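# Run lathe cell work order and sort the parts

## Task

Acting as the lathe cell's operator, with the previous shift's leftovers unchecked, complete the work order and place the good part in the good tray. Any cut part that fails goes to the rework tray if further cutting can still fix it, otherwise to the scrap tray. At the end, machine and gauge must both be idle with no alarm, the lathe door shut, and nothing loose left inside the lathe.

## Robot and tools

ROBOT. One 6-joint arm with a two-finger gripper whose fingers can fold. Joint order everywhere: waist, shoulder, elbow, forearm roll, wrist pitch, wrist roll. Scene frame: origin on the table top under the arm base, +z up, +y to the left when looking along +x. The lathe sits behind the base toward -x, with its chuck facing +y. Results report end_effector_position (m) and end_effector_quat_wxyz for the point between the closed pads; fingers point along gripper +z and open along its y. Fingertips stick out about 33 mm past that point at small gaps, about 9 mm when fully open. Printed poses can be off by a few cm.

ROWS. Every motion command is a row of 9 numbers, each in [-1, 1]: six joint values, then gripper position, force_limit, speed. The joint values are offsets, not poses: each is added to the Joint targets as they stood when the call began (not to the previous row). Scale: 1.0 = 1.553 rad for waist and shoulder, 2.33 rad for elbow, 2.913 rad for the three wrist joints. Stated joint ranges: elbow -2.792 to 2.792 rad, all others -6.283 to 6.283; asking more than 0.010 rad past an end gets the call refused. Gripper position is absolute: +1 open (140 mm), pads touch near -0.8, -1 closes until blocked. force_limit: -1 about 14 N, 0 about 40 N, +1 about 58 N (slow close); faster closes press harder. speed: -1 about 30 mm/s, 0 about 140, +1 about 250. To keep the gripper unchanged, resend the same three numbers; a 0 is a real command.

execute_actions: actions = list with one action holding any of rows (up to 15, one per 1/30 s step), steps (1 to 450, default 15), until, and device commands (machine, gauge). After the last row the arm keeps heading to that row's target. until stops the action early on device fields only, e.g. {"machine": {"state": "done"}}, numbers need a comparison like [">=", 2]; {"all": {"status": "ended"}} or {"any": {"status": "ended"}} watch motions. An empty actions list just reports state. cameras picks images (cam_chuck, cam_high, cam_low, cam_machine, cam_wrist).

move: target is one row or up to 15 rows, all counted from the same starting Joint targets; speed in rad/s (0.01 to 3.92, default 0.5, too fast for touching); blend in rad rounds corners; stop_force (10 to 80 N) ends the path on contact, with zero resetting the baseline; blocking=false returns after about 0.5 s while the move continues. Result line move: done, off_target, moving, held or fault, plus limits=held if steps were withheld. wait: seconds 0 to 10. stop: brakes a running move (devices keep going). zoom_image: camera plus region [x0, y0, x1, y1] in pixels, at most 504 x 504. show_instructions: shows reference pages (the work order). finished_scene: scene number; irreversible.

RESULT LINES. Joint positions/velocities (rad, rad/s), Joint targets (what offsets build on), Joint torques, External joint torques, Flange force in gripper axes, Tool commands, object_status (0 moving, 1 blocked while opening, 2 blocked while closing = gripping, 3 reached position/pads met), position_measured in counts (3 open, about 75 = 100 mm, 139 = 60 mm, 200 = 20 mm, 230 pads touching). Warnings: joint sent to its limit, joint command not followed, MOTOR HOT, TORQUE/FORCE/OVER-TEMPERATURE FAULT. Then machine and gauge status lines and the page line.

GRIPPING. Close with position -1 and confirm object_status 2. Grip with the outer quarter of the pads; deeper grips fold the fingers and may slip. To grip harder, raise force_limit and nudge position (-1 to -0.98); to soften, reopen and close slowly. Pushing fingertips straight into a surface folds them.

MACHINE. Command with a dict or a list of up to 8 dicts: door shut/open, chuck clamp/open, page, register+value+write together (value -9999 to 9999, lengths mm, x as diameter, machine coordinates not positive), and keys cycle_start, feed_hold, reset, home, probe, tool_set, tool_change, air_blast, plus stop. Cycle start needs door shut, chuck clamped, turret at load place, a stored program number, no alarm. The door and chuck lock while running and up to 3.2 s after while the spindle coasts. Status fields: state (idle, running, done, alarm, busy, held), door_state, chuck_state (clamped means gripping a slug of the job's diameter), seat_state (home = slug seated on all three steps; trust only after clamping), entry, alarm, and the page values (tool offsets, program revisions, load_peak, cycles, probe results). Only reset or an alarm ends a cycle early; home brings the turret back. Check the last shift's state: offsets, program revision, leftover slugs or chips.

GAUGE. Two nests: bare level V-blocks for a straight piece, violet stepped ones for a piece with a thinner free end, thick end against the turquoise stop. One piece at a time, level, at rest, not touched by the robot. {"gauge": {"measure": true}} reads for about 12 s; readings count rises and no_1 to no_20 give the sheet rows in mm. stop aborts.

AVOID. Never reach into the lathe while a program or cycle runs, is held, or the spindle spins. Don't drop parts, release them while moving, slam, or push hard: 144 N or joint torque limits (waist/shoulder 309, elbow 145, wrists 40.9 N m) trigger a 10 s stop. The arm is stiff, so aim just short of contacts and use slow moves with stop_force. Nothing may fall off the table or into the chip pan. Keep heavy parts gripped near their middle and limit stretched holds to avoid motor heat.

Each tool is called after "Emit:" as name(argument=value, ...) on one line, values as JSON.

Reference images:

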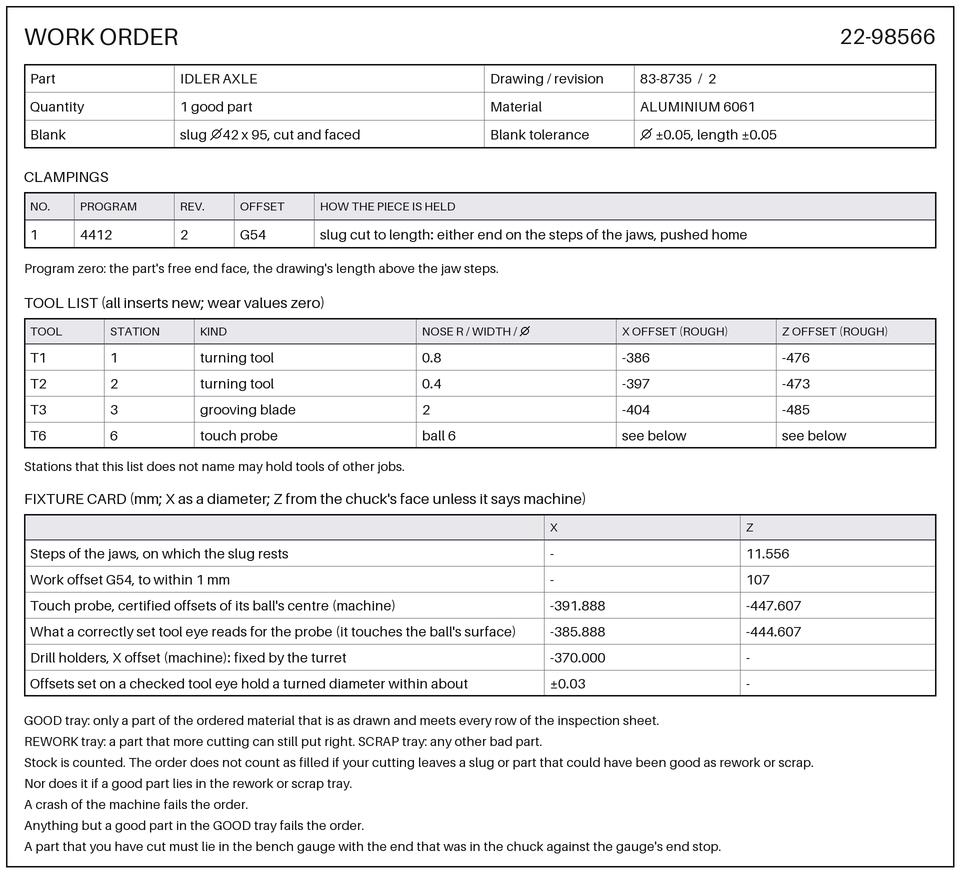

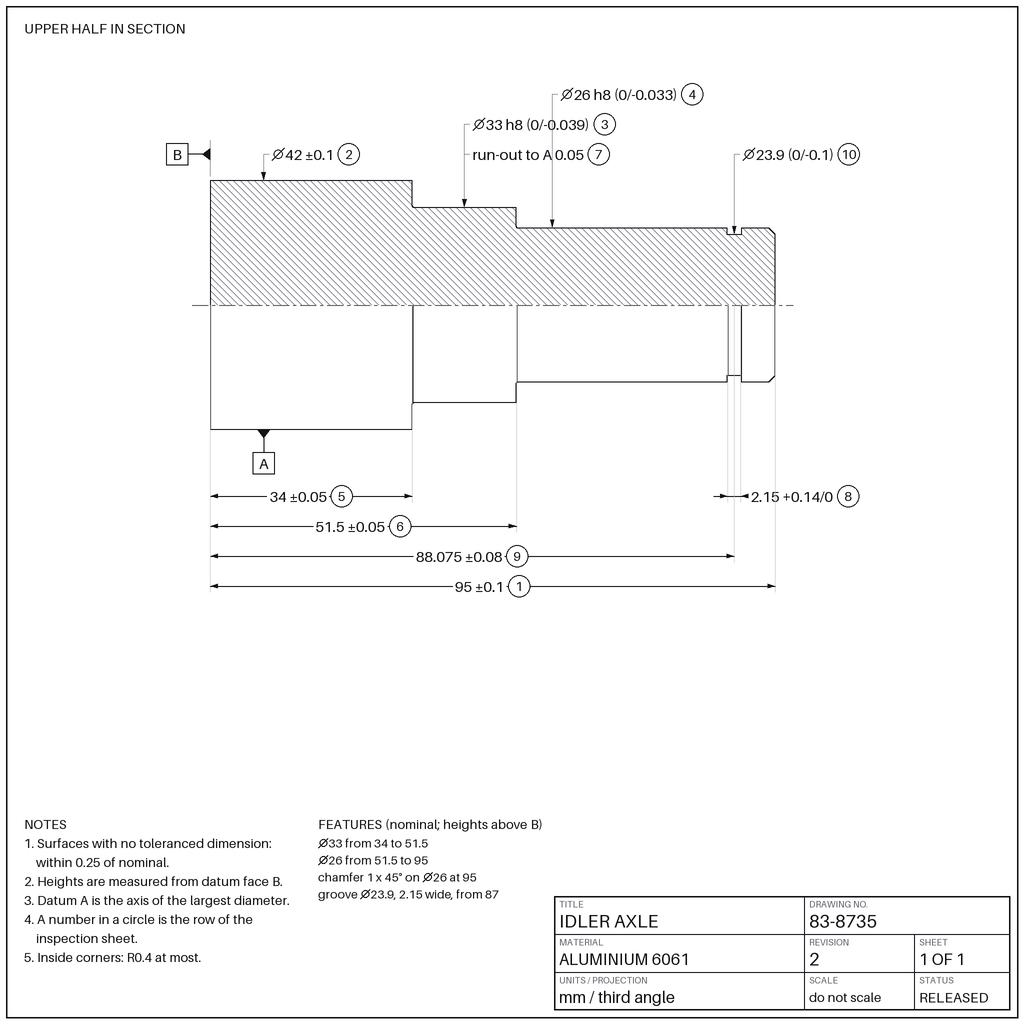

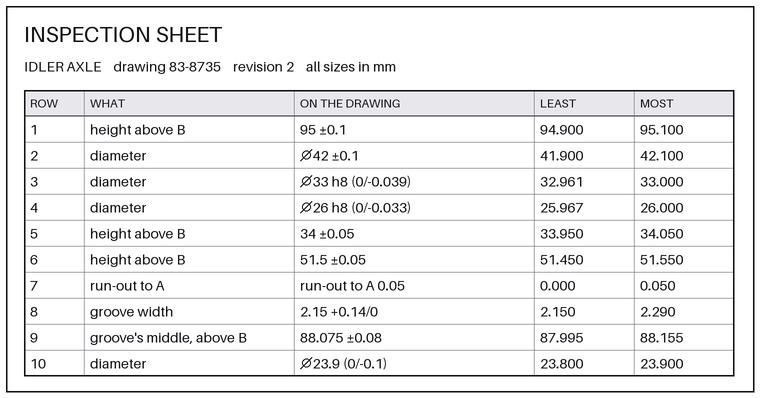

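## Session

Emit:
execute_actions(actions=[])

Emit:
execute_actions(actions=[{"machine":{"page":"tools"},"steps":2}], cameras=[])

Emit:
execute_actions(actions=[{"machine":{"page":"program"},"steps":2}], cameras=[])

Emit:
execute_actions(actions=[{"machine":[{"page":"measuring"},{"register":"tool_call","value":6,"write":true},{"tool_change":true},{"tool_set":true}],"steps":450,"until":{"machine":{"queue":["!=","running"]}}}], cameras=["cam_chuck"])

Emit:
execute_actions(actions=[{"steps":450,"until":{"machine":{"queue":["!=","running"]}}}], cameras=["cam_high"])

Scene clock: 0.00 s.
end_effector_position=(+0.4305, +0.0549, +0.4002) position_measured=3 object_status=3 end_effector_quat_wxyz=(-0.012, +0.706, -0.708, +0.008)
Joint positions: [0.063 -0.211 1.886 3.142 -1.442 0.055]
Joint velocities: within noise
Joint torques (N m): no reading
External joint torques (N m): no reading
Flange force (N): no reading
Joint targets: [0.063 -0.211 1.886 3.142 -1.442 0.055]
Tool commands: gripper/position=+1.0 gripper/force_limit=+1.0 gripper/speed=+1.0
machine.work_offsets: g54_z=+106.556 g55_z=+0.000
machine: state=idle door_state=shut chuck_state=closed_empty seat_state=open door_answer=taken chuck_answer=taken page=work_offsets entry=no_entry entries=0 alarm=no_alarm queue=idle queue_left=0
gauge: readings=0

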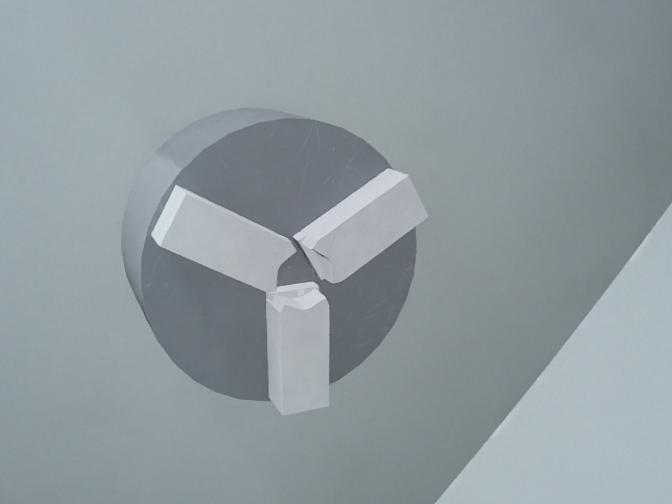

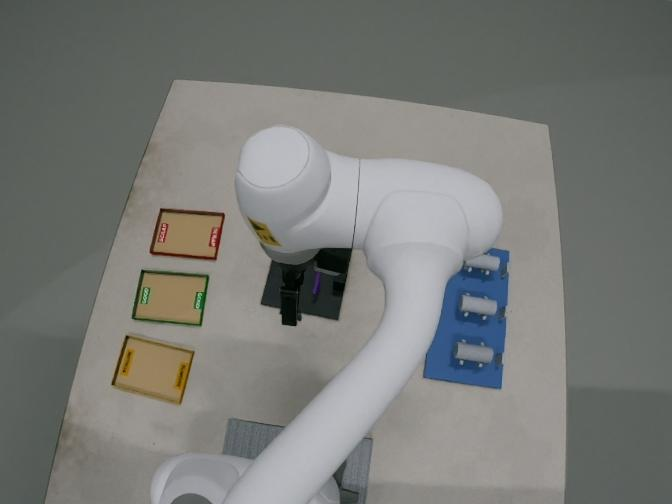

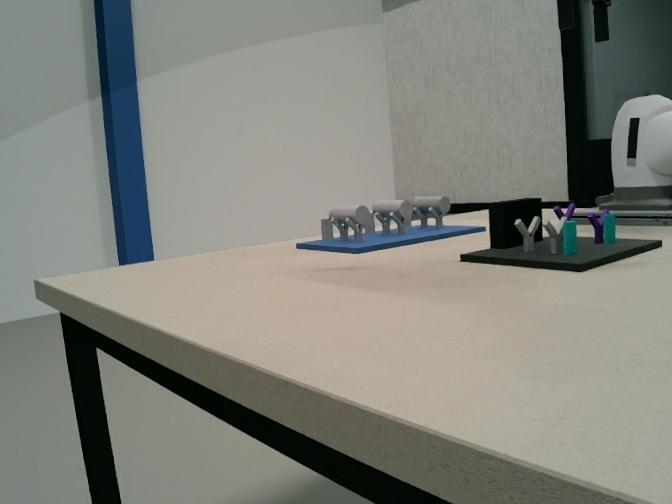

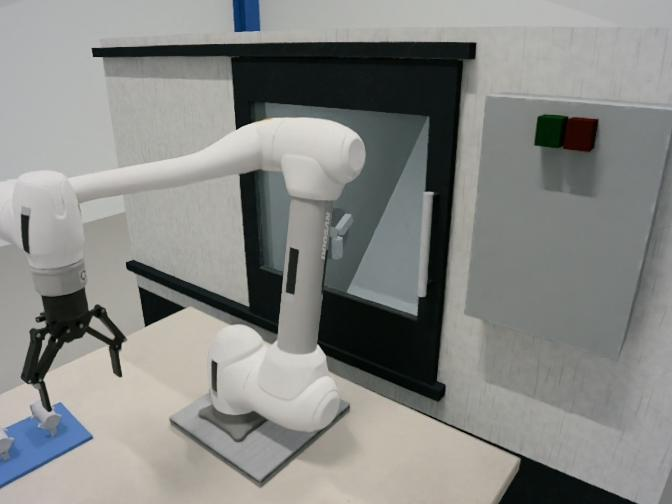

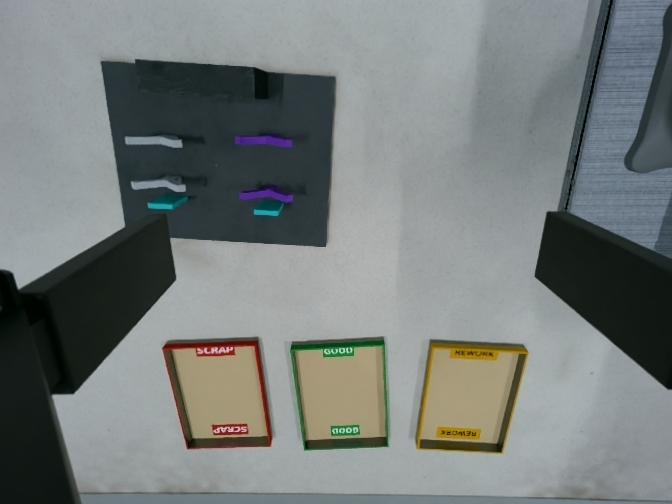

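Scene clock: 0.27 s.
end_effector_position=(+0.4305, +0.0549, +0.4002) position_measured=3 object_status=3 end_effector_quat_wxyz=(-0.012, +0.706, -0.708, +0.008)
Joint positions: [0.063 -0.211 1.886 3.142 -1.442 0.055]
Joint velocities: within noise
Joint torques (N m): [-1.53 -19.71 -44.13 -4.66 0.2 -0.18]
External joint torques (N m): [1.5 -0.72 2.23 0.32 -0.15 0.18]
Flange force (N): [-3.3 4.4 3.2]
Joint targets: [0.063 -0.211 1.886 3.142 -1.442 0.055]
Tool commands: gripper/position=+1.0 gripper/force_limit=+1.0 gripper/speed=+1.0
machine.tools: t1_x=-386.020 t1_x_wear=+0.000 t1_z=-476.202 t1_z_wear=+0.000 t1_radius=+0.800 t1_station=+1.000 t2_x=-397.476 t2_x_wear=+0.000 t2_z=-473.267 t2_z_wear=+0.000 t2_radius=+0.400 t2_station=+2.000 t3_x=-403.598 t3_x_wear=+0.000 t3_z=-485.182 t3_z_wear=+0.000 t3_radius=+0.000 t3_station=+3.000 t4_x=-370.000 t4_x_wear=+0.000 t4_z=-426.283 t4_z_wear=+0.000 t4_radius=+0.000 t4_station=+4.000 t5_x=-415.106 t5_x_wear=+0.000 t5_z=-423.147 t5_z_wear=+0.000 t5_radius=+0.400 t5_station=+5.000 t6_x=-391.888 t6_x_wear=+0.000 t6_z=-447.607 t6_z_wear=+0.000 t6_radius=+3.000 t6_station=+6.000
machine: state=idle door_state=shut chuck_state=closed_empty seat_state=open door_answer=taken chuck_answer=taken page=tools entry=no_entry entries=0 alarm=no_alarm queue=done queue_left=0
gauge: readings=0
No camera images: "cameras" was empty.

Scene clock: 0.53 s.
end_effector_position=(+0.4305, +0.0549, +0.4002) position_measured=3 object_status=3 end_effector_quat_wxyz=(-0.012, +0.706, -0.708, +0.008)
Joint positions: [0.063 -0.211 1.886 3.142 -1.442 0.055]
Joint velocities: within noise
Joint torques (N m): [-1.35 -19.91 -44.5 -4.6 0.15 -0.24]
External joint torques (N m): [1.22 0.44 2.59 0.26 -0.07 0.24]
Flange force (N): [-3.0 2.9 4.2]
Joint targets: [0.063 -0.211 1.886 3.142 -1.442 0.055]
Tool commands: gripper/position=+1.0 gripper/force_limit=+1.0 gripper/speed=+1.0
machine.program: program=+4412 tool_call=+1 tool_in_place=+0 program_revision=+2 program_offset=+54 load_peak=+0 stored1_number=+2184 stored1_revision=+4 stored2_number=+5658 stored2_revision=+5 stored3_number=+4412 stored3_revision=+2 stored4_number=+0 stored4_revision=+0 cycles=+0
machine: state=idle door_state=shut chuck_state=closed_empty seat_state=open door_answer=taken chuck_answer=taken page=program entry=no_entry entries=0 alarm=no_alarm queue=done queue_left=0
gauge: readings=0
No camera images: "cameras" was empty.

Scene clock: 15.73 s.
end_effector_position=(+0.4305, +0.0549, +0.4002) position_measured=3 object_status=3 end_effector_quat_wxyz=(-0.012, +0.706, -0.708, +0.008)
Joint positions: [0.063 -0.211 1.886 3.142 -1.442 0.055]
Joint velocities: within noise
Joint torques (N m): [-0.87 -19.47 -44.5 -4.66 0.13 -0.23]
External joint torques (N m): [0.87 -0.18 2.6 0.33 -0.06 0.23]
Flange force (N): [-2.0 3.9 4.1]
Joint targets: [0.063 -0.211 1.886 3.142 -1.442 0.055]
Tool commands: gripper/position=+1.0 gripper/force_limit=+1.0 gripper/speed=+1.0
machine.measuring: probe_x=+0.000 probe_z=+0.000 probe_move_x=+0.000 probe_move_z=+0.000 probe_radius=+2.992 eye_x=+59.148 eye_z=+153.525 probe_touched=+0 probe_found_x=+0.000 probe_found_z=+0.000 set_x=+0.000 set_z=+0.000
machine: state=busy door_state=shut chuck_state=closed_empty seat_state=open door_answer=taken chuck_answer=taken page=measuring entry=taken entries=3 alarm=no_alarm queue=running queue_left=0
gauge: readings=0
Images, in order (width x height): cam_chuck 672x504.

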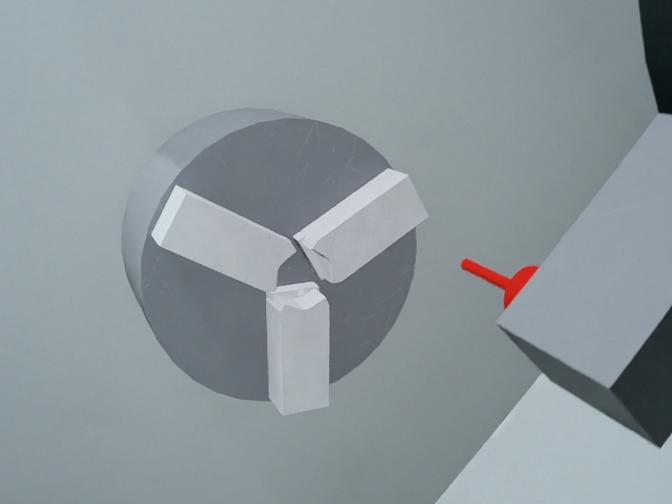

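Scene clock: 18.23 s.
end_effector_position=(+0.4305, +0.0549, +0.4002) position_measured=3 object_status=3 end_effector_quat_wxyz=(-0.012, +0.706, -0.708, +0.008)
Joint positions: [0.063 -0.211 1.886 3.142 -1.442 0.055]
Joint velocities: within noise
Joint torques (N m): [-1.03 -19.92 -44.31 -4.62 0.18 -0.2]
External joint torques (N m): [0.93 0.22 2.44 0.29 -0.11 0.2]
Flange force (N): [-2.2 3.1 3.8]
Joint targets: [0.063 -0.211 1.886 3.142 -1.442 0.055]
Tool commands: gripper/position=+1.0 gripper/force_limit=+1.0 gripper/speed=+1.0
machine.measuring: probe_x=+0.000 probe_z=+0.000 probe_move_x=+0.000 probe_move_z=+0.000 probe_radius=+2.992 eye_x=+59.148 eye_z=+153.525 probe_touched=+0 probe_found_x=+0.000 probe_found_z=+0.000 set_x=-385.884 set_z=-444.608
machine: state=idle door_state=shut chuck_state=closed_empty seat_state=open door_answer=taken chuck_answer=taken page=measuring entry=taken entries=3 alarm=no_alarm queue=done queue_left=0
gauge: readings=0
Images, in order (width x height): cam_high 672x504.

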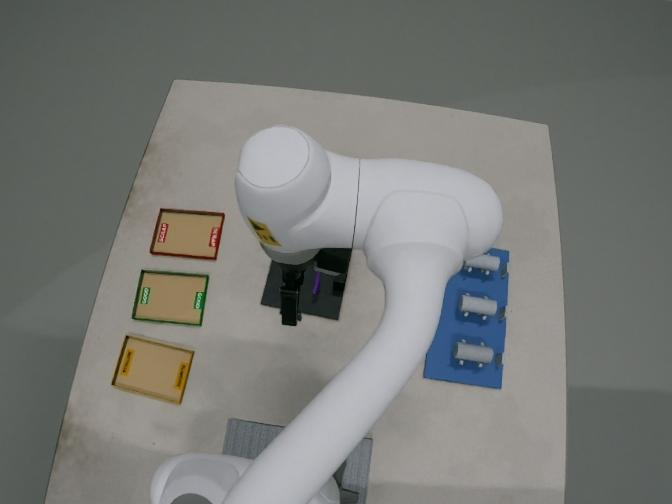

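Emit:
execute_actions(actions=[{"machine":[{"register":"tool_call","value":1,"write":true},{"tool_change":true},{"tool_set":true}],"steps":2}], cameras=[])

Emit:
move(target=[-0.1853, 0.0715, -0.0584, -0.5393, 0.5105, -0.0996, 1, 1, 1], speed=1.2, cameras=[])

Emit:
move(target=[-0.1853, 0.0638, -0.0596, -0.5393, 0.5102, -0.0997, 1, 1, 1], speed=1.2, cameras=["cam_wrist","cam_high"])

Emit:
zoom_image(camera="cam_wrist", region=[150, 100, 550, 400])

Emit:
execute_actions(actions=[{"steps":450,"until":{"machine":{"queue":["!=","running"]}}}], cameras=["cam_high"])

Emit:
zoom_image(camera="cam_high", region=[240, 220, 380, 340])

Scene clock: 45.80 s.
end_effector_position=(+0.4305, +0.0549, +0.4002) position_measured=3 object_status=3 end_effector_quat_wxyz=(-0.012, +0.706, -0.708, +0.008)
Joint positions: [0.063 -0.211 1.886 3.142 -1.442 0.055]
Joint velocities: within noise
Joint torques (N m): [-1.15 -19.81 -44.19 -4.61 0.18 -0.21]
External joint torques (N m): [1.02 -0.02 2.36 0.27 -0.12 0.21]
Flange force (N): [-2.4 3.4 3.6]
Joint targets: [0.063 -0.211 1.886 3.142 -1.442 0.055]
Tool commands: gripper/position=+1.0 gripper/force_limit=+1.0 gripper/speed=+1.0
machine.measuring: probe_x=+0.000 probe_z=+0.000 probe_move_x=+0.000 probe_move_z=+0.000 probe_radius=+2.992 eye_x=+59.148 eye_z=+153.525 probe_touched=+0 probe_found_x=+0.000 probe_found_z=+0.000 set_x=-385.884 set_z=-444.608
machine: state=busy door_state=shut chuck_state=closed_empty seat_state=open door_answer=taken chuck_answer=taken page=measuring entry=taken entries=5 alarm=no_alarm queue=running queue_left=1
gauge: readings=0
No camera images: "cameras" was empty.

Scene clock: 47.67 s.
end_effector_position=(+0.8122, -0.1491, +0.7317) position_measured=3 object_status=3 end_effector_quat_wxyz=(+0.141, +0.733, +0.013, +0.665)
Joint positions: [-0.224 -0.1 1.75 1.571 0.045 -0.236]
Joint velocities: within noise
Joint torques (N m): [-0.4 -34.23 -47.63 -0.01 0.07 -0.24]
External joint torques (N m): [0.3 0.5 2.91 0.13 -0.05 0.25]
Flange force (N): [0.0 0.0 0.0]
Joint targets: [-0.224 -0.100 1.750 1.571 0.045 -0.236]
machine.measuring: probe_x=+0.000 probe_z=+0.000 probe_move_x=+0.000 probe_move_z=+0.000 probe_radius=+2.992 eye_x=+59.148 eye_z=+153.525 probe_touched=+0 probe_found_x=+0.000 probe_found_z=+0.000 set_x=-385.884 set_z=-444.608
machine: state=busy door_state=shut chuck_state=closed_empty seat_state=open door_answer=taken chuck_answer=taken page=measuring entry=taken entries=5 alarm=no_alarm queue=running queue_left=1
gauge: readings=0
move: done
No camera images: "cameras" was empty.

Scene clock: 49.53 s.
end_effector_position=(+0.4986, -0.2517, +0.4489) position_measured=3 object_status=3 end_effector_quat_wxyz=(+0.000, +0.707, +0.707, +0.003)
Joint positions: [-0.512 -0.001 1.611 0 1.531 -0.526]
Joint velocities: within noise
Joint torques (N m): [-1 -41.75 -44.44 4.33 0.08 -0.21]
External joint torques (N m): [1.04 -0.44 2.36 0.04 -0.07 0.22]
Flange force (N): [4.0 -2.9 4.2]
Joint targets: [-0.512 -0.001 1.611 0.000 1.531 -0.526]
machine.measuring: probe_x=+0.000 probe_z=+0.000 probe_move_x=+0.000 probe_move_z=+0.000 probe_radius=+2.992 eye_x=+59.148 eye_z=+153.525 probe_touched=+0 probe_found_x=+0.000 probe_found_z=+0.000 set_x=-385.884 set_z=-444.608
machine: state=busy door_state=shut chuck_state=closed_empty seat_state=open door_answer=taken chuck_answer=taken page=measuring entry=taken entries=5 alarm=no_alarm queue=running queue_left=1
gauge: readings=0
move: done
Images, in order (width x height): cam_high 672x504, cam_wrist 672x504.

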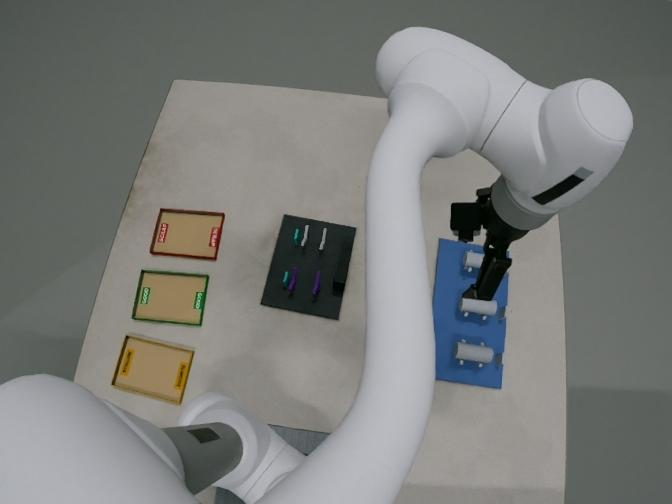

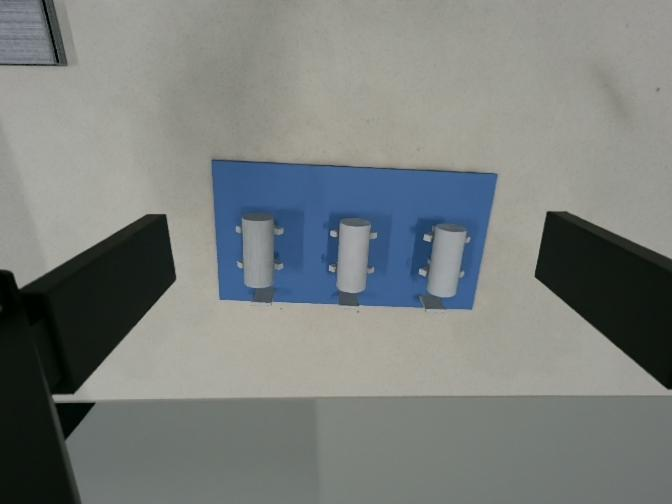

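Scaled by 1.260 from the camera's 672x504 image, which has a finer 960x720 frame.

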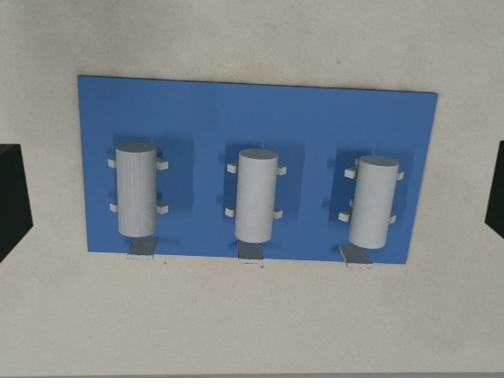

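Scene clock: 64.03 s.
end_effector_position=(+0.4986, -0.2517, +0.4489) position_measured=3 object_status=3 end_effector_quat_wxyz=(+0.000, +0.707, +0.707, +0.003)
Joint positions: [-0.512 -0.001 1.611 0 1.531 -0.526]
Joint velocities: within noise
Joint torques (N m): [-1.12 -41.55 -44.71 4.49 0.17 -0.22]
External joint torques (N m): [1.46 0.05 2.92 -0.13 -0.16 0.21]
Flange force (N): [4.7 -2.6 5.3]
Joint targets: [-0.512 -0.001 1.611 0.000 1.531 -0.526]
Tool commands: gripper/position=+1.0 gripper/force_limit=+1.0 gripper/speed=+1.0
machine.measuring: probe_x=+0.000 probe_z=+0.000 probe_move_x=+0.000 probe_move_z=+0.000 probe_radius=+2.992 eye_x=+59.148 eye_z=+153.525 probe_touched=+0 probe_found_x=+0.000 probe_found_z=+0.000 set_x=-386.017 set_z=-476.203
machine: state=idle door_state=shut chuck_state=closed_empty seat_state=open door_answer=taken chuck_answer=taken page=measuring entry=taken entries=6 alarm=no_alarm queue=done queue_left=0
gauge: readings=0
Images, in order (width x height): cam_high 672x504.

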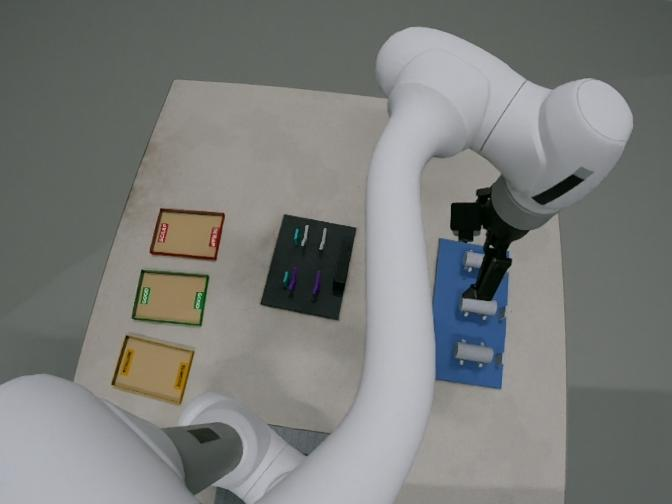

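Scaled by 3.600 from the camera's 672x504 image, which has a finer 960x720 frame.

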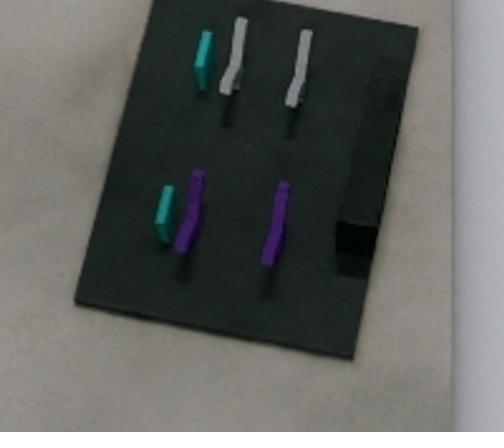

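Emit:
execute_actions(actions=[{"machine":[{"register":"tool_call","value":2,"write":true},{"tool_change":true},{"tool_set":true}],"steps":2}], cameras=["cam_wrist"])

Emit:
zoom_image(camera="cam_wrist", region=[230, 205, 310, 300])

Emit:
zoom_image(camera="cam_wrist", region=[320, 205, 480, 300])

Scene clock: 71.40 s.
end_effector_position=(+0.4986, -0.2517, +0.4489) position_measured=3 object_status=3 end_effector_quat_wxyz=(+0.000, +0.707, +0.707, +0.003)
Joint positions: [-0.512 -0.001 1.611 0 1.531 -0.526]
Joint velocities: within noise
Joint torques (N m): [-1.15 -41 -44.52 4.44 0.14 -0.29]
External joint torques (N m): [1.32 -1.12 2.5 -0.07 -0.13 0.29]
Flange force (N): [5.1 -3.8 4.5]
Joint targets: [-0.512 -0.001 1.611 0.000 1.531 -0.526]
Tool commands: gripper/position=+1.0 gripper/force_limit=+1.0 gripper/speed=+1.0
machine.measuring: probe_x=+0.000 probe_z=+0.000 probe_move_x=+0.000 probe_move_z=+0.000 probe_radius=+2.992 eye_x=+59.148 eye_z=+153.525 probe_touched=+0 probe_found_x=+0.000 probe_found_z=+0.000 set_x=-386.017 set_z=-476.203
machine: state=busy door_state=shut chuck_state=closed_empty seat_state=open door_answer=taken chuck_answer=taken page=measuring entry=taken entries=8 alarm=no_alarm queue=running queue_left=1
gauge: readings=0
Images, in order (width x height): cam_wrist 672x504.

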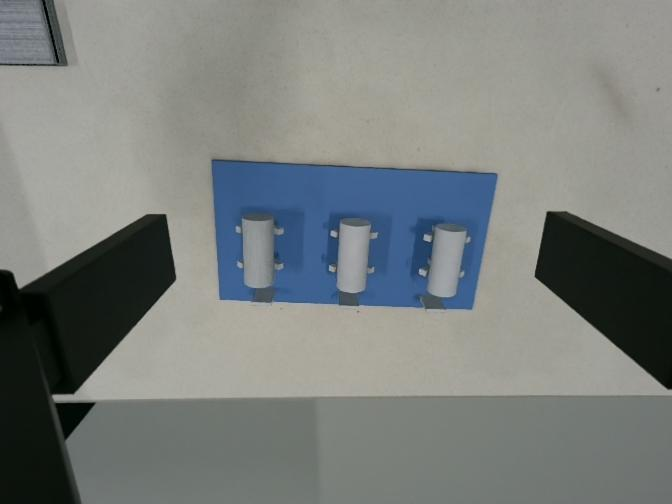

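Scaled by 5.305 from the camera's 672x504 image, which has a finer 960x720 frame.

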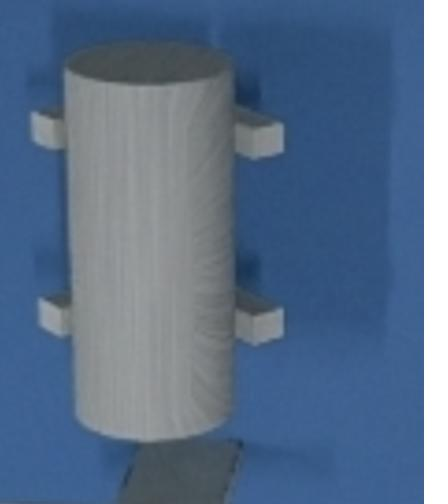

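Scaled by 3.150 from the camera's 672x504 image, which has a finer 960x720 frame.

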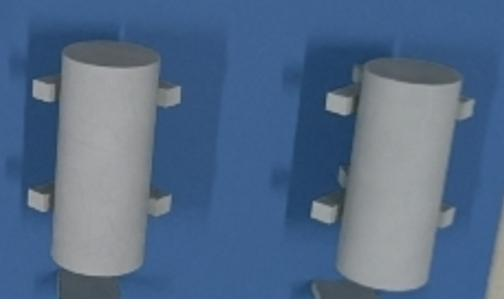

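Emit:
move(target=[-0.1159, 0.1619, 0.0764, 0, -0.1472, -0.0467, 0.4, 0, -0.5], speed=0.6, cameras=["cam_wrist"])

Emit:
zoom_image(camera="cam_wrist", region=[230, 60, 480, 320])

Scene clock: 96.17 s.
end_effector_position=(+0.5185, -0.3972, +0.1985) position_measured=78 object_status=3 end_effector_quat_wxyz=(+0.000, +0.722, +0.692, +0.003)
Joint positions: [-0.692 0.251 1.789 0 1.102 -0.662]
Joint velocities: within noise
Joint torques (N m): [-0.64 -62.3 -40.36 3.93 0.2 -0.33]
External joint torques (N m): [0.96 -1.12 2.65 -0.01 -0.19 0.33]
Flange force (N): [5.5 -4.4 2.2]
Joint targets: [-0.692 0.251 1.789 0.000 1.102 -0.662]
machine.measuring: probe_x=+0.000 probe_z=+0.000 probe_move_x=+0.000 probe_move_z=+0.000 probe_radius=+2.992 eye_x=+59.148 eye_z=+153.525 probe_touched=+0 probe_found_x=+0.000 probe_found_z=+0.000 set_x=-397.476 set_z=-473.261
machine: state=idle door_state=shut chuck_state=closed_empty seat_state=open door_answer=taken chuck_answer=taken page=measuring entry=taken entries=9 alarm=no_alarm queue=done queue_left=0
gauge: readings=0
move: done
Images, in order (width x height): cam_wrist 672x504.

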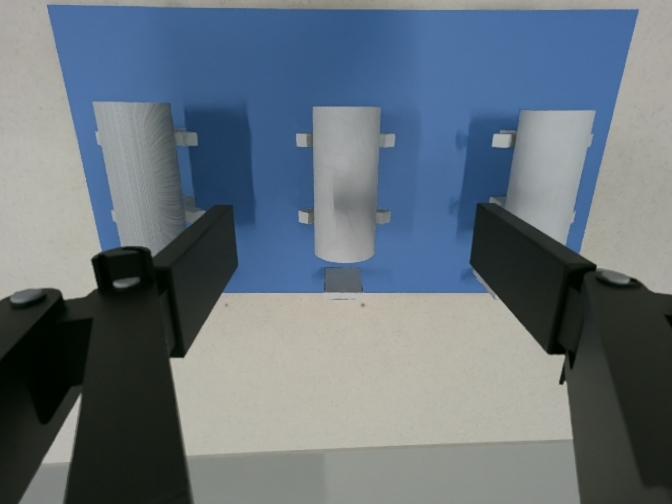

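Scaled by 1.938 from the camera's 672x504 image, which has a finer 960x720 frame.

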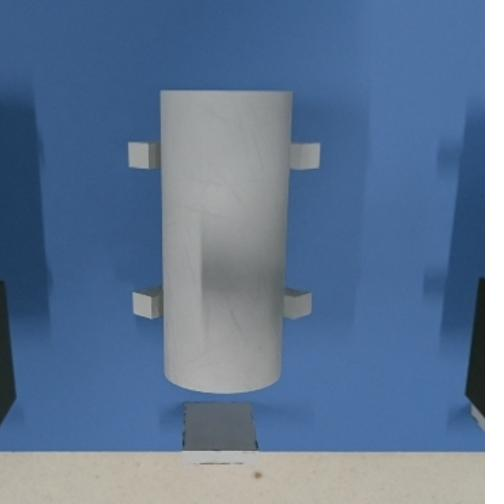

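Emit:
execute_actions(actions=[{"machine":[{"register":"tool_call","value":3,"write":true},{"tool_change":true},{"tool_set":true}],"steps":2}], cameras=[])

Emit:
move(target=[0, 0.0580, 0.0387, 0, -0.0619, 0, 0.4, 0, -0.5], speed=0.12, stop_force=20, cameras=["cam_wrist"])

Emit:
execute_actions(actions=[{"rows":[[0,0,0,0,0,0,-1,0,-1]],"steps":100}], cameras=[])

Scene clock: 111.03 s.
end_effector_position=(+0.5185, -0.3972, +0.1983) position_measured=78 object_status=3 end_effector_quat_wxyz=(+0.000, +0.722, +0.692, +0.003)
Joint positions: [-0.692 0.251 1.789 0 1.102 -0.662]
Joint velocities: within noise
Joint torques (N m): [-0.91 -62.78 -39.8 4.04 0.11 -0.18]
External joint torques (N m): [1.1 -0.03 2.47 -0.16 -0.09 0.18]
Flange force (N): [4.3 -2.8 2.7]
Joint targets: [-0.692 0.251 1.789 0.000 1.102 -0.662]
Tool commands: gripper/position=+0.4 gripper/force_limit=+0.0 gripper/speed=-0.5
machine.measuring: probe_x=+0.000 probe_z=+0.000 probe_move_x=+0.000 probe_move_z=+0.000 probe_radius=+2.992 eye_x=+59.148 eye_z=+153.525 probe_touched=+0 probe_found_x=+0.000 probe_found_z=+0.000 set_x=-397.476 set_z=-473.261
machine: state=busy door_state=shut chuck_state=closed_empty seat_state=open door_answer=taken chuck_answer=taken page=measuring entry=taken entries=11 alarm=no_alarm queue=running queue_left=1
gauge: readings=0
No camera images: "cameras" was empty.

Scene clock: 113.30 s.
end_effector_position=(+0.5189, -0.3967, +0.0967) position_measured=78 object_status=3 end_effector_quat_wxyz=(+0.000, +0.722, +0.692, +0.003)
Joint positions: [-0.692 0.341 1.879 0 0.922 -0.662]
Joint velocities: within noise
Joint torques (N m): [-0.99 -67.2 -35.51 3.46 0.12 -0.23]
External joint torques (N m): [1.34 -0.71 2.02 0.03 -0.11 0.23]
Flange force (N): [4.8 -2.6 1.0]
Joint targets: [-0.692 0.341 1.879 0.000 0.922 -0.662]
machine.measuring: probe_x=+0.000 probe_z=+0.000 probe_move_x=+0.000 probe_move_z=+0.000 probe_radius=+2.992 eye_x=+59.148 eye_z=+153.525 probe_touched=+0 probe_found_x=+0.000 probe_found_z=+0.000 set_x=-397.476 set_z=-473.261
machine: state=busy door_state=shut chuck_state=closed_empty seat_state=open door_answer=taken chuck_answer=taken page=measuring entry=taken entries=11 alarm=no_alarm queue=running queue_left=1
gauge: readings=0
move: done
Images, in order (width x height): cam_wrist 672x504.

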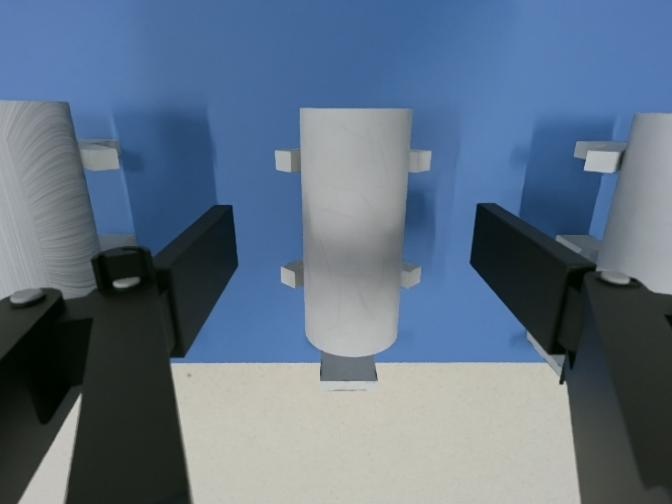

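Scene clock: 116.83 s.
end_effector_position=(+0.5189, -0.3967, +0.0968) position_measured=169 object_status=2 end_effector_quat_wxyz=(+0.000, +0.722, +0.692, +0.003)
Joint positions: [-0.692 0.341 1.879 0 0.922 -0.662]
Joint velocities: within noise
Joint torques (N m): [7.11 -48.53 -37.85 7.1 -8.42 -0.91]
External joint torques (N m): [-6.91 -19.22 4.52 -3.64 8.44 0.91]
Flange force (N): [9.7 -29.9 -31.2]
Joint targets: [-0.692 0.341 1.879 0.000 0.922 -0.662]
machine.measuring: probe_x=+0.000 probe_z=+0.000 probe_move_x=+0.000 probe_move_z=+0.000 probe_radius=+2.992 eye_x=+59.148 eye_z=+153.525 probe_touched=+0 probe_found_x=+0.000 probe_found_z=+0.000 set_x=-397.476 set_z=-473.261
machine: state=busy door_state=shut chuck_state=closed_empty seat_state=open door_answer=taken chuck_answer=taken page=measuring entry=taken entries=11 alarm=no_alarm queue=running queue_left=1
gauge: readings=0
No camera images: "cameras" was empty.

Emit:
move(target=[0, -0.0580, -0.0387, 0, 0.0619, 0, -1, 0, -1], speed=0.1, cameras=["cam_wrist"])

Emit:
execute_actions(actions=[{"steps":450,"until":{"machine":{"queue":["!=","running"]}}}], cameras=[])

Scene clock: 124.97 s.
end_effector_position=(+0.5185, -0.3972, +0.1983) position_measured=169 object_status=2 end_effector_quat_wxyz=(+0.000, +0.722, +0.692, +0.003)
Joint positions: [-0.692 0.251 1.789 0 1.102 -0.662]
Joint velocities: within noise
Joint torques (N m): [-0.67 -65.02 -41.75 3.99 0.29 -0.23]
External joint torques (N m): [0.5 2.55 4.45 -0.13 -0.28 0.23]
Flange force (N): [3.7 -3.4 7.0]
Joint targets: [-0.692 0.251 1.789 0.000 1.102 -0.662]
machine.measuring: probe_x=+0.000 probe_z=+0.000 probe_move_x=+0.000 probe_move_z=+0.000 probe_radius=+2.992 eye_x=+59.148 eye_z=+153.525 probe_touched=+0 probe_found_x=+0.000 probe_found_z=+0.000 set_x=-397.476 set_z=-473.261
machine: state=busy door_state=shut chuck_state=closed_empty seat_state=open door_answer=taken chuck_answer=taken page=measuring entry=taken entries=12 alarm=no_alarm queue=running queue_left=0
gauge: readings=0
move: done
Images, in order (width x height): cam_wrist 672x504.

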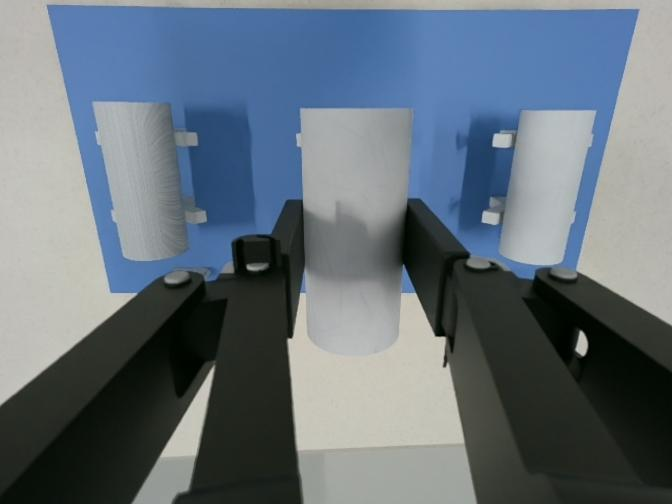

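Scene clock: 129.50 s.
end_effector_position=(+0.5185, -0.3972, +0.1983) position_measured=169 object_status=2 end_effector_quat_wxyz=(+0.000, +0.722, +0.692, +0.003)
Joint positions: [-0.692 0.251 1.789 0 1.102 -0.662]
Joint velocities: within noise
Joint torques (N m): [-1.11 -64.39 -41.66 3.9 0.15 -0.22]
External joint torques (N m): [1.37 1.39 4.23 -0.01 -0.14 0.22]
Flange force (N): [5.4 -3.6 5.6]
Joint targets: [-0.692 0.251 1.789 0.000 1.102 -0.662]
Tool commands: gripper/position=-1.0 gripper/force_limit=+0.0 gripper/speed=-1.0
machine.measuring: probe_x=+0.000 probe_z=+0.000 probe_move_x=+0.000 probe_move_z=+0.000 probe_radius=+2.992 eye_x=+59.148 eye_z=+153.525 probe_touched=+0 probe_found_x=+0.000 probe_found_z=+0.000 set_x=-403.598 set_z=-485.186
machine: state=idle door_state=shut chuck_state=closed_empty seat_state=open door_answer=taken chuck_answer=taken page=measuring entry=taken entries=12 alarm=no_alarm queue=done queue_left=0
gauge: readings=0
No camera images: "cameras" was empty.

Emit:
execute_actions(actions=[{"machine":[{"air_blast":true},{"page":"position"}],"steps":2}], cameras=[])

Emit:
move(target=[0.4545, 0.3535, -0.8112, 0, -0.2238, 0.2273, -1, 0, -1], speed=0.9, cameras=[])

Emit:
execute_actions(actions=[{"machine":{"door":"open","chuck":"open"},"steps":100,"until":{"machine":{"door_state":"open"}}}], cameras=["cam_chuck"])

Scene clock: 138.73 s.
end_effector_position=(+0.5185, -0.3972, +0.1983) position_measured=169 object_status=2 end_effector_quat_wxyz=(+0.000, +0.722, +0.692, +0.003)
Joint positions: [-0.692 0.251 1.789 0 1.102 -0.662]
Joint velocities: within noise
Joint torques (N m): [-0.65 -64.8 -41.75 4 0.18 -0.16]
External joint torques (N m): [0.93 1.54 4.2 -0.1 -0.17 0.16]
Flange force (N): [4.7 -3.8 5.8]
Joint targets: [-0.692 0.251 1.789 0.000 1.102 -0.662]
Tool commands: gripper/position=-1.0 gripper/force_limit=+0.0 gripper/speed=-1.0
machine.measuring: probe_x=+0.000 probe_z=+0.000 probe_move_x=+0.000 probe_move_z=+0.000 probe_radius=+2.992 eye_x=+59.148 eye_z=+153.525 probe_touched=+0 probe_found_x=+0.000 probe_found_z=+0.000 set_x=-403.598 set_z=-485.186
machine: state=busy door_state=shut chuck_state=closed_empty seat_state=open door_answer=taken chuck_answer=taken page=measuring entry=taken entries=13 alarm=no_alarm queue=running queue_left=1
gauge: readings=0
No camera images: "cameras" was empty.

Scene clock: 141.67 s.
end_effector_position=(+1.1031, +0.0306, +1.1831) position_measured=169 object_status=2 end_effector_quat_wxyz=(+0.593, +0.384, +0.382, +0.595)
Joint positions: [0.014 0.8 -0.101 0 0.45 0]
Joint velocities: within noise
Joint torques (N m): [-1.35 -106.85 -34.15 2.85 -3.54 -0.32]
External joint torques (N m): [1.77 3.62 4.8 -0.06 1.02 0.36]
Flange force (N): [0.0 0.0 0.0]
Joint targets: [0.014 0.800 -0.101 0.000 0.450 0.000]
machine.position: pos_x=+0.000 pos_z=+0.000
machine: state=idle door_state=shut chuck_state=closed_empty seat_state=open door_answer=taken chuck_answer=taken page=position entry=taken entries=13 alarm=no_alarm queue=done queue_left=0
gauge: readings=0
move: done
No camera images: "cameras" was empty.

Scene clock: 143.87 s.
end_effector_position=(+1.1028, +0.0306, +1.1834) position_measured=169 object_status=2 end_effector_quat_wxyz=(+0.593, +0.384, +0.382, +0.596)
Joint positions: [0.014 0.8 -0.101 0 0.45 0]
Joint velocities: within noise
Joint torques (N m): [0.39 -106.78 -33.97 2.79 -3.46 -0.19]
External joint torques (N m): [-0.32 4.07 4.8 -0.02 0.95 0.23]
Flange force (N): [0.0 0.0 0.0]
Joint targets: [0.014 0.800 -0.101 0.000 0.450 0.000]
Tool commands: gripper/position=-1.0 gripper/force_limit=+0.0 gripper/speed=-1.0
machine.position: pos_x=+0.000 pos_z=+0.000
machine: state=idle door_state=open chuck_state=open seat_state=open door_answer=taken chuck_answer=taken page=position entry=taken entries=13 alarm=no_alarm queue=running queue_left=0
gauge: readings=0
Images, in order (width x height): cam_chuck 672x504.

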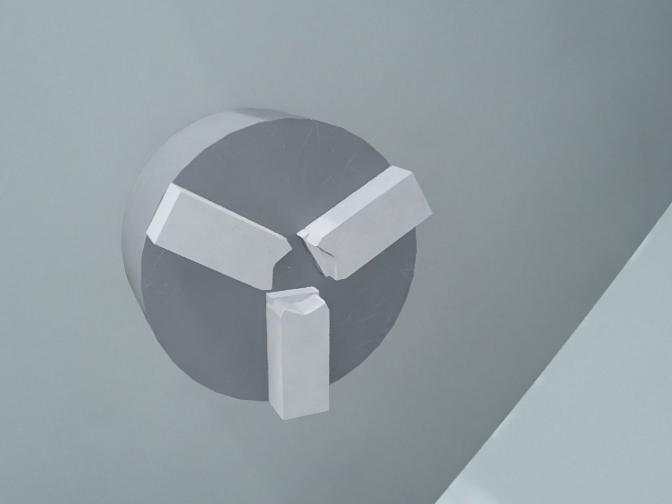

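Emit:
move(target=[0, 0.2910, -0.9506, 0, -0.3285, 0, -1, 0, -1], speed=1.0, cameras=[])

Emit:
move(target=[[0, -0.4816, -0.1464, 0, 0.3738, 0, -1, 0, -1],[0.2124, -0.9486, -0.0325, 0.1300, 0.5425, -0.0644, -1, 0, -1]], speed=[0.7, 0.5], blend=0.03, cameras=["cam_wrist","cam_chuck"])

Emit:
zoom_image(camera="cam_wrist", region=[270, 300, 490, 504])

Emit:
zoom_image(camera="cam_chuck", region=[230, 220, 480, 440])

Scene clock: 171.63 s.
end_effector_position=(-0.2352, +0.0315, +0.6473) position_measured=169 object_status=2 end_effector_quat_wxyz=(+0.500, -0.500, -0.502, +0.498)
Joint positions: [0.014 1.252 -2.316 0 -0.506 0]
Joint velocities: within noise
Joint torques (N m): [-0.92 -57.6 43.39 -4.12 4.09 -0.37]
External joint torques (N m): [1.08 -1.16 -3.7 0.28 -1.31 0.32]
Flange force (N): [0.0 0.0 0.0]
Joint targets: [0.014 1.252 -2.316 0.000 -0.506 0.000]
machine.position: pos_x=+0.000 pos_z=+0.000
machine: state=idle door_state=open chuck_state=open seat_state=open door_answer=taken chuck_answer=taken page=position entry=taken entries=13 alarm=no_alarm queue=done queue_left=0
gauge: readings=0
move: done
No camera images: "cameras" was empty.

Scene clock: 175.07 s.
end_effector_position=(-0.7400, -0.1045, +0.3008) position_measured=169 object_status=2 end_effector_quat_wxyz=(+0.500, -0.500, -0.502, +0.498)
Joint positions: [0.344 -0.222 -2.392 0.379 1.074 -0.187]
Joint velocities: within noise
Joint torques (N m): [-1.35 46.77 24.72 -2.91 4.01 -0.37]
External joint torques (N m): [1.25 -1.48 -2.5 0.43 -1.29 0.32]
Flange force (N): [-2.5 1.4 -3.0]
Joint targets: [0.344 -0.222 -2.392 0.379 1.074 -0.187]
machine.position: pos_x=+0.000 pos_z=+0.000
machine: state=idle door_state=open chuck_state=open seat_state=open door_answer=taken chuck_answer=taken page=position entry=taken entries=13 alarm=no_alarm queue=done queue_left=0
gauge: readings=0
move: done
Images, in order (width x height): cam_chuck 672x504, cam_wrist 672x504.

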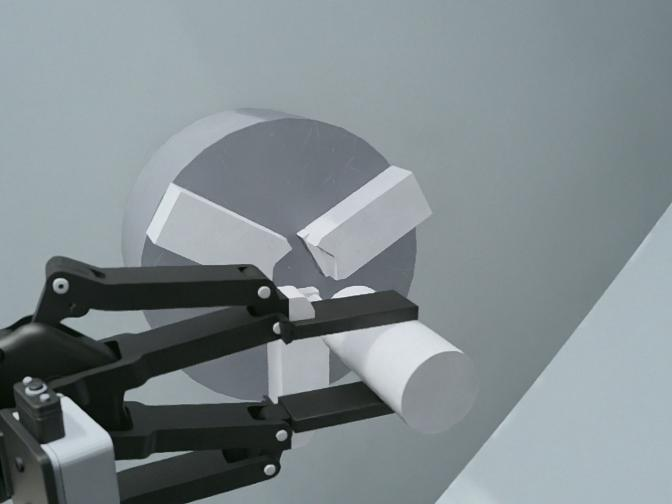

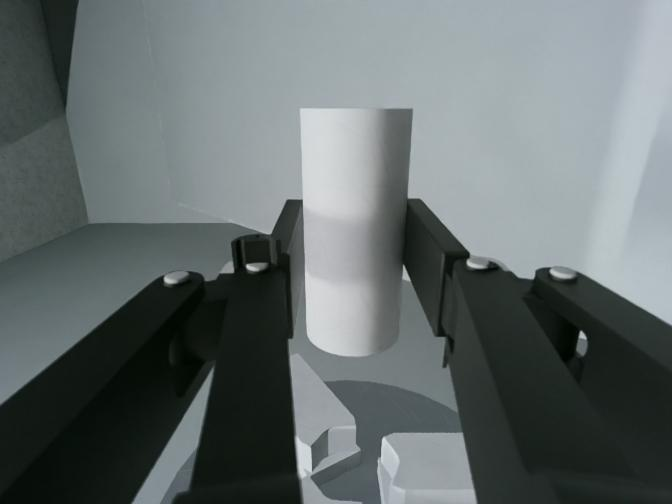

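Scaled by 2.291 from the camera's 672x504 image, which has a finer 960x720 frame.

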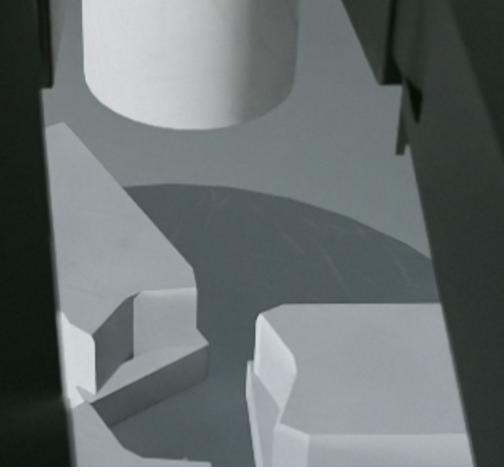

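Scaled by 2.016 from the camera's 672x504 image, which has a finer 960x720 frame.

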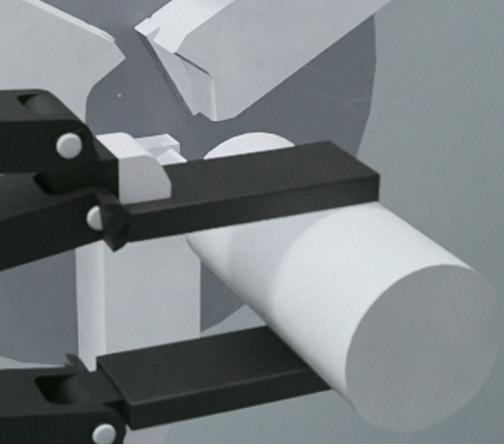

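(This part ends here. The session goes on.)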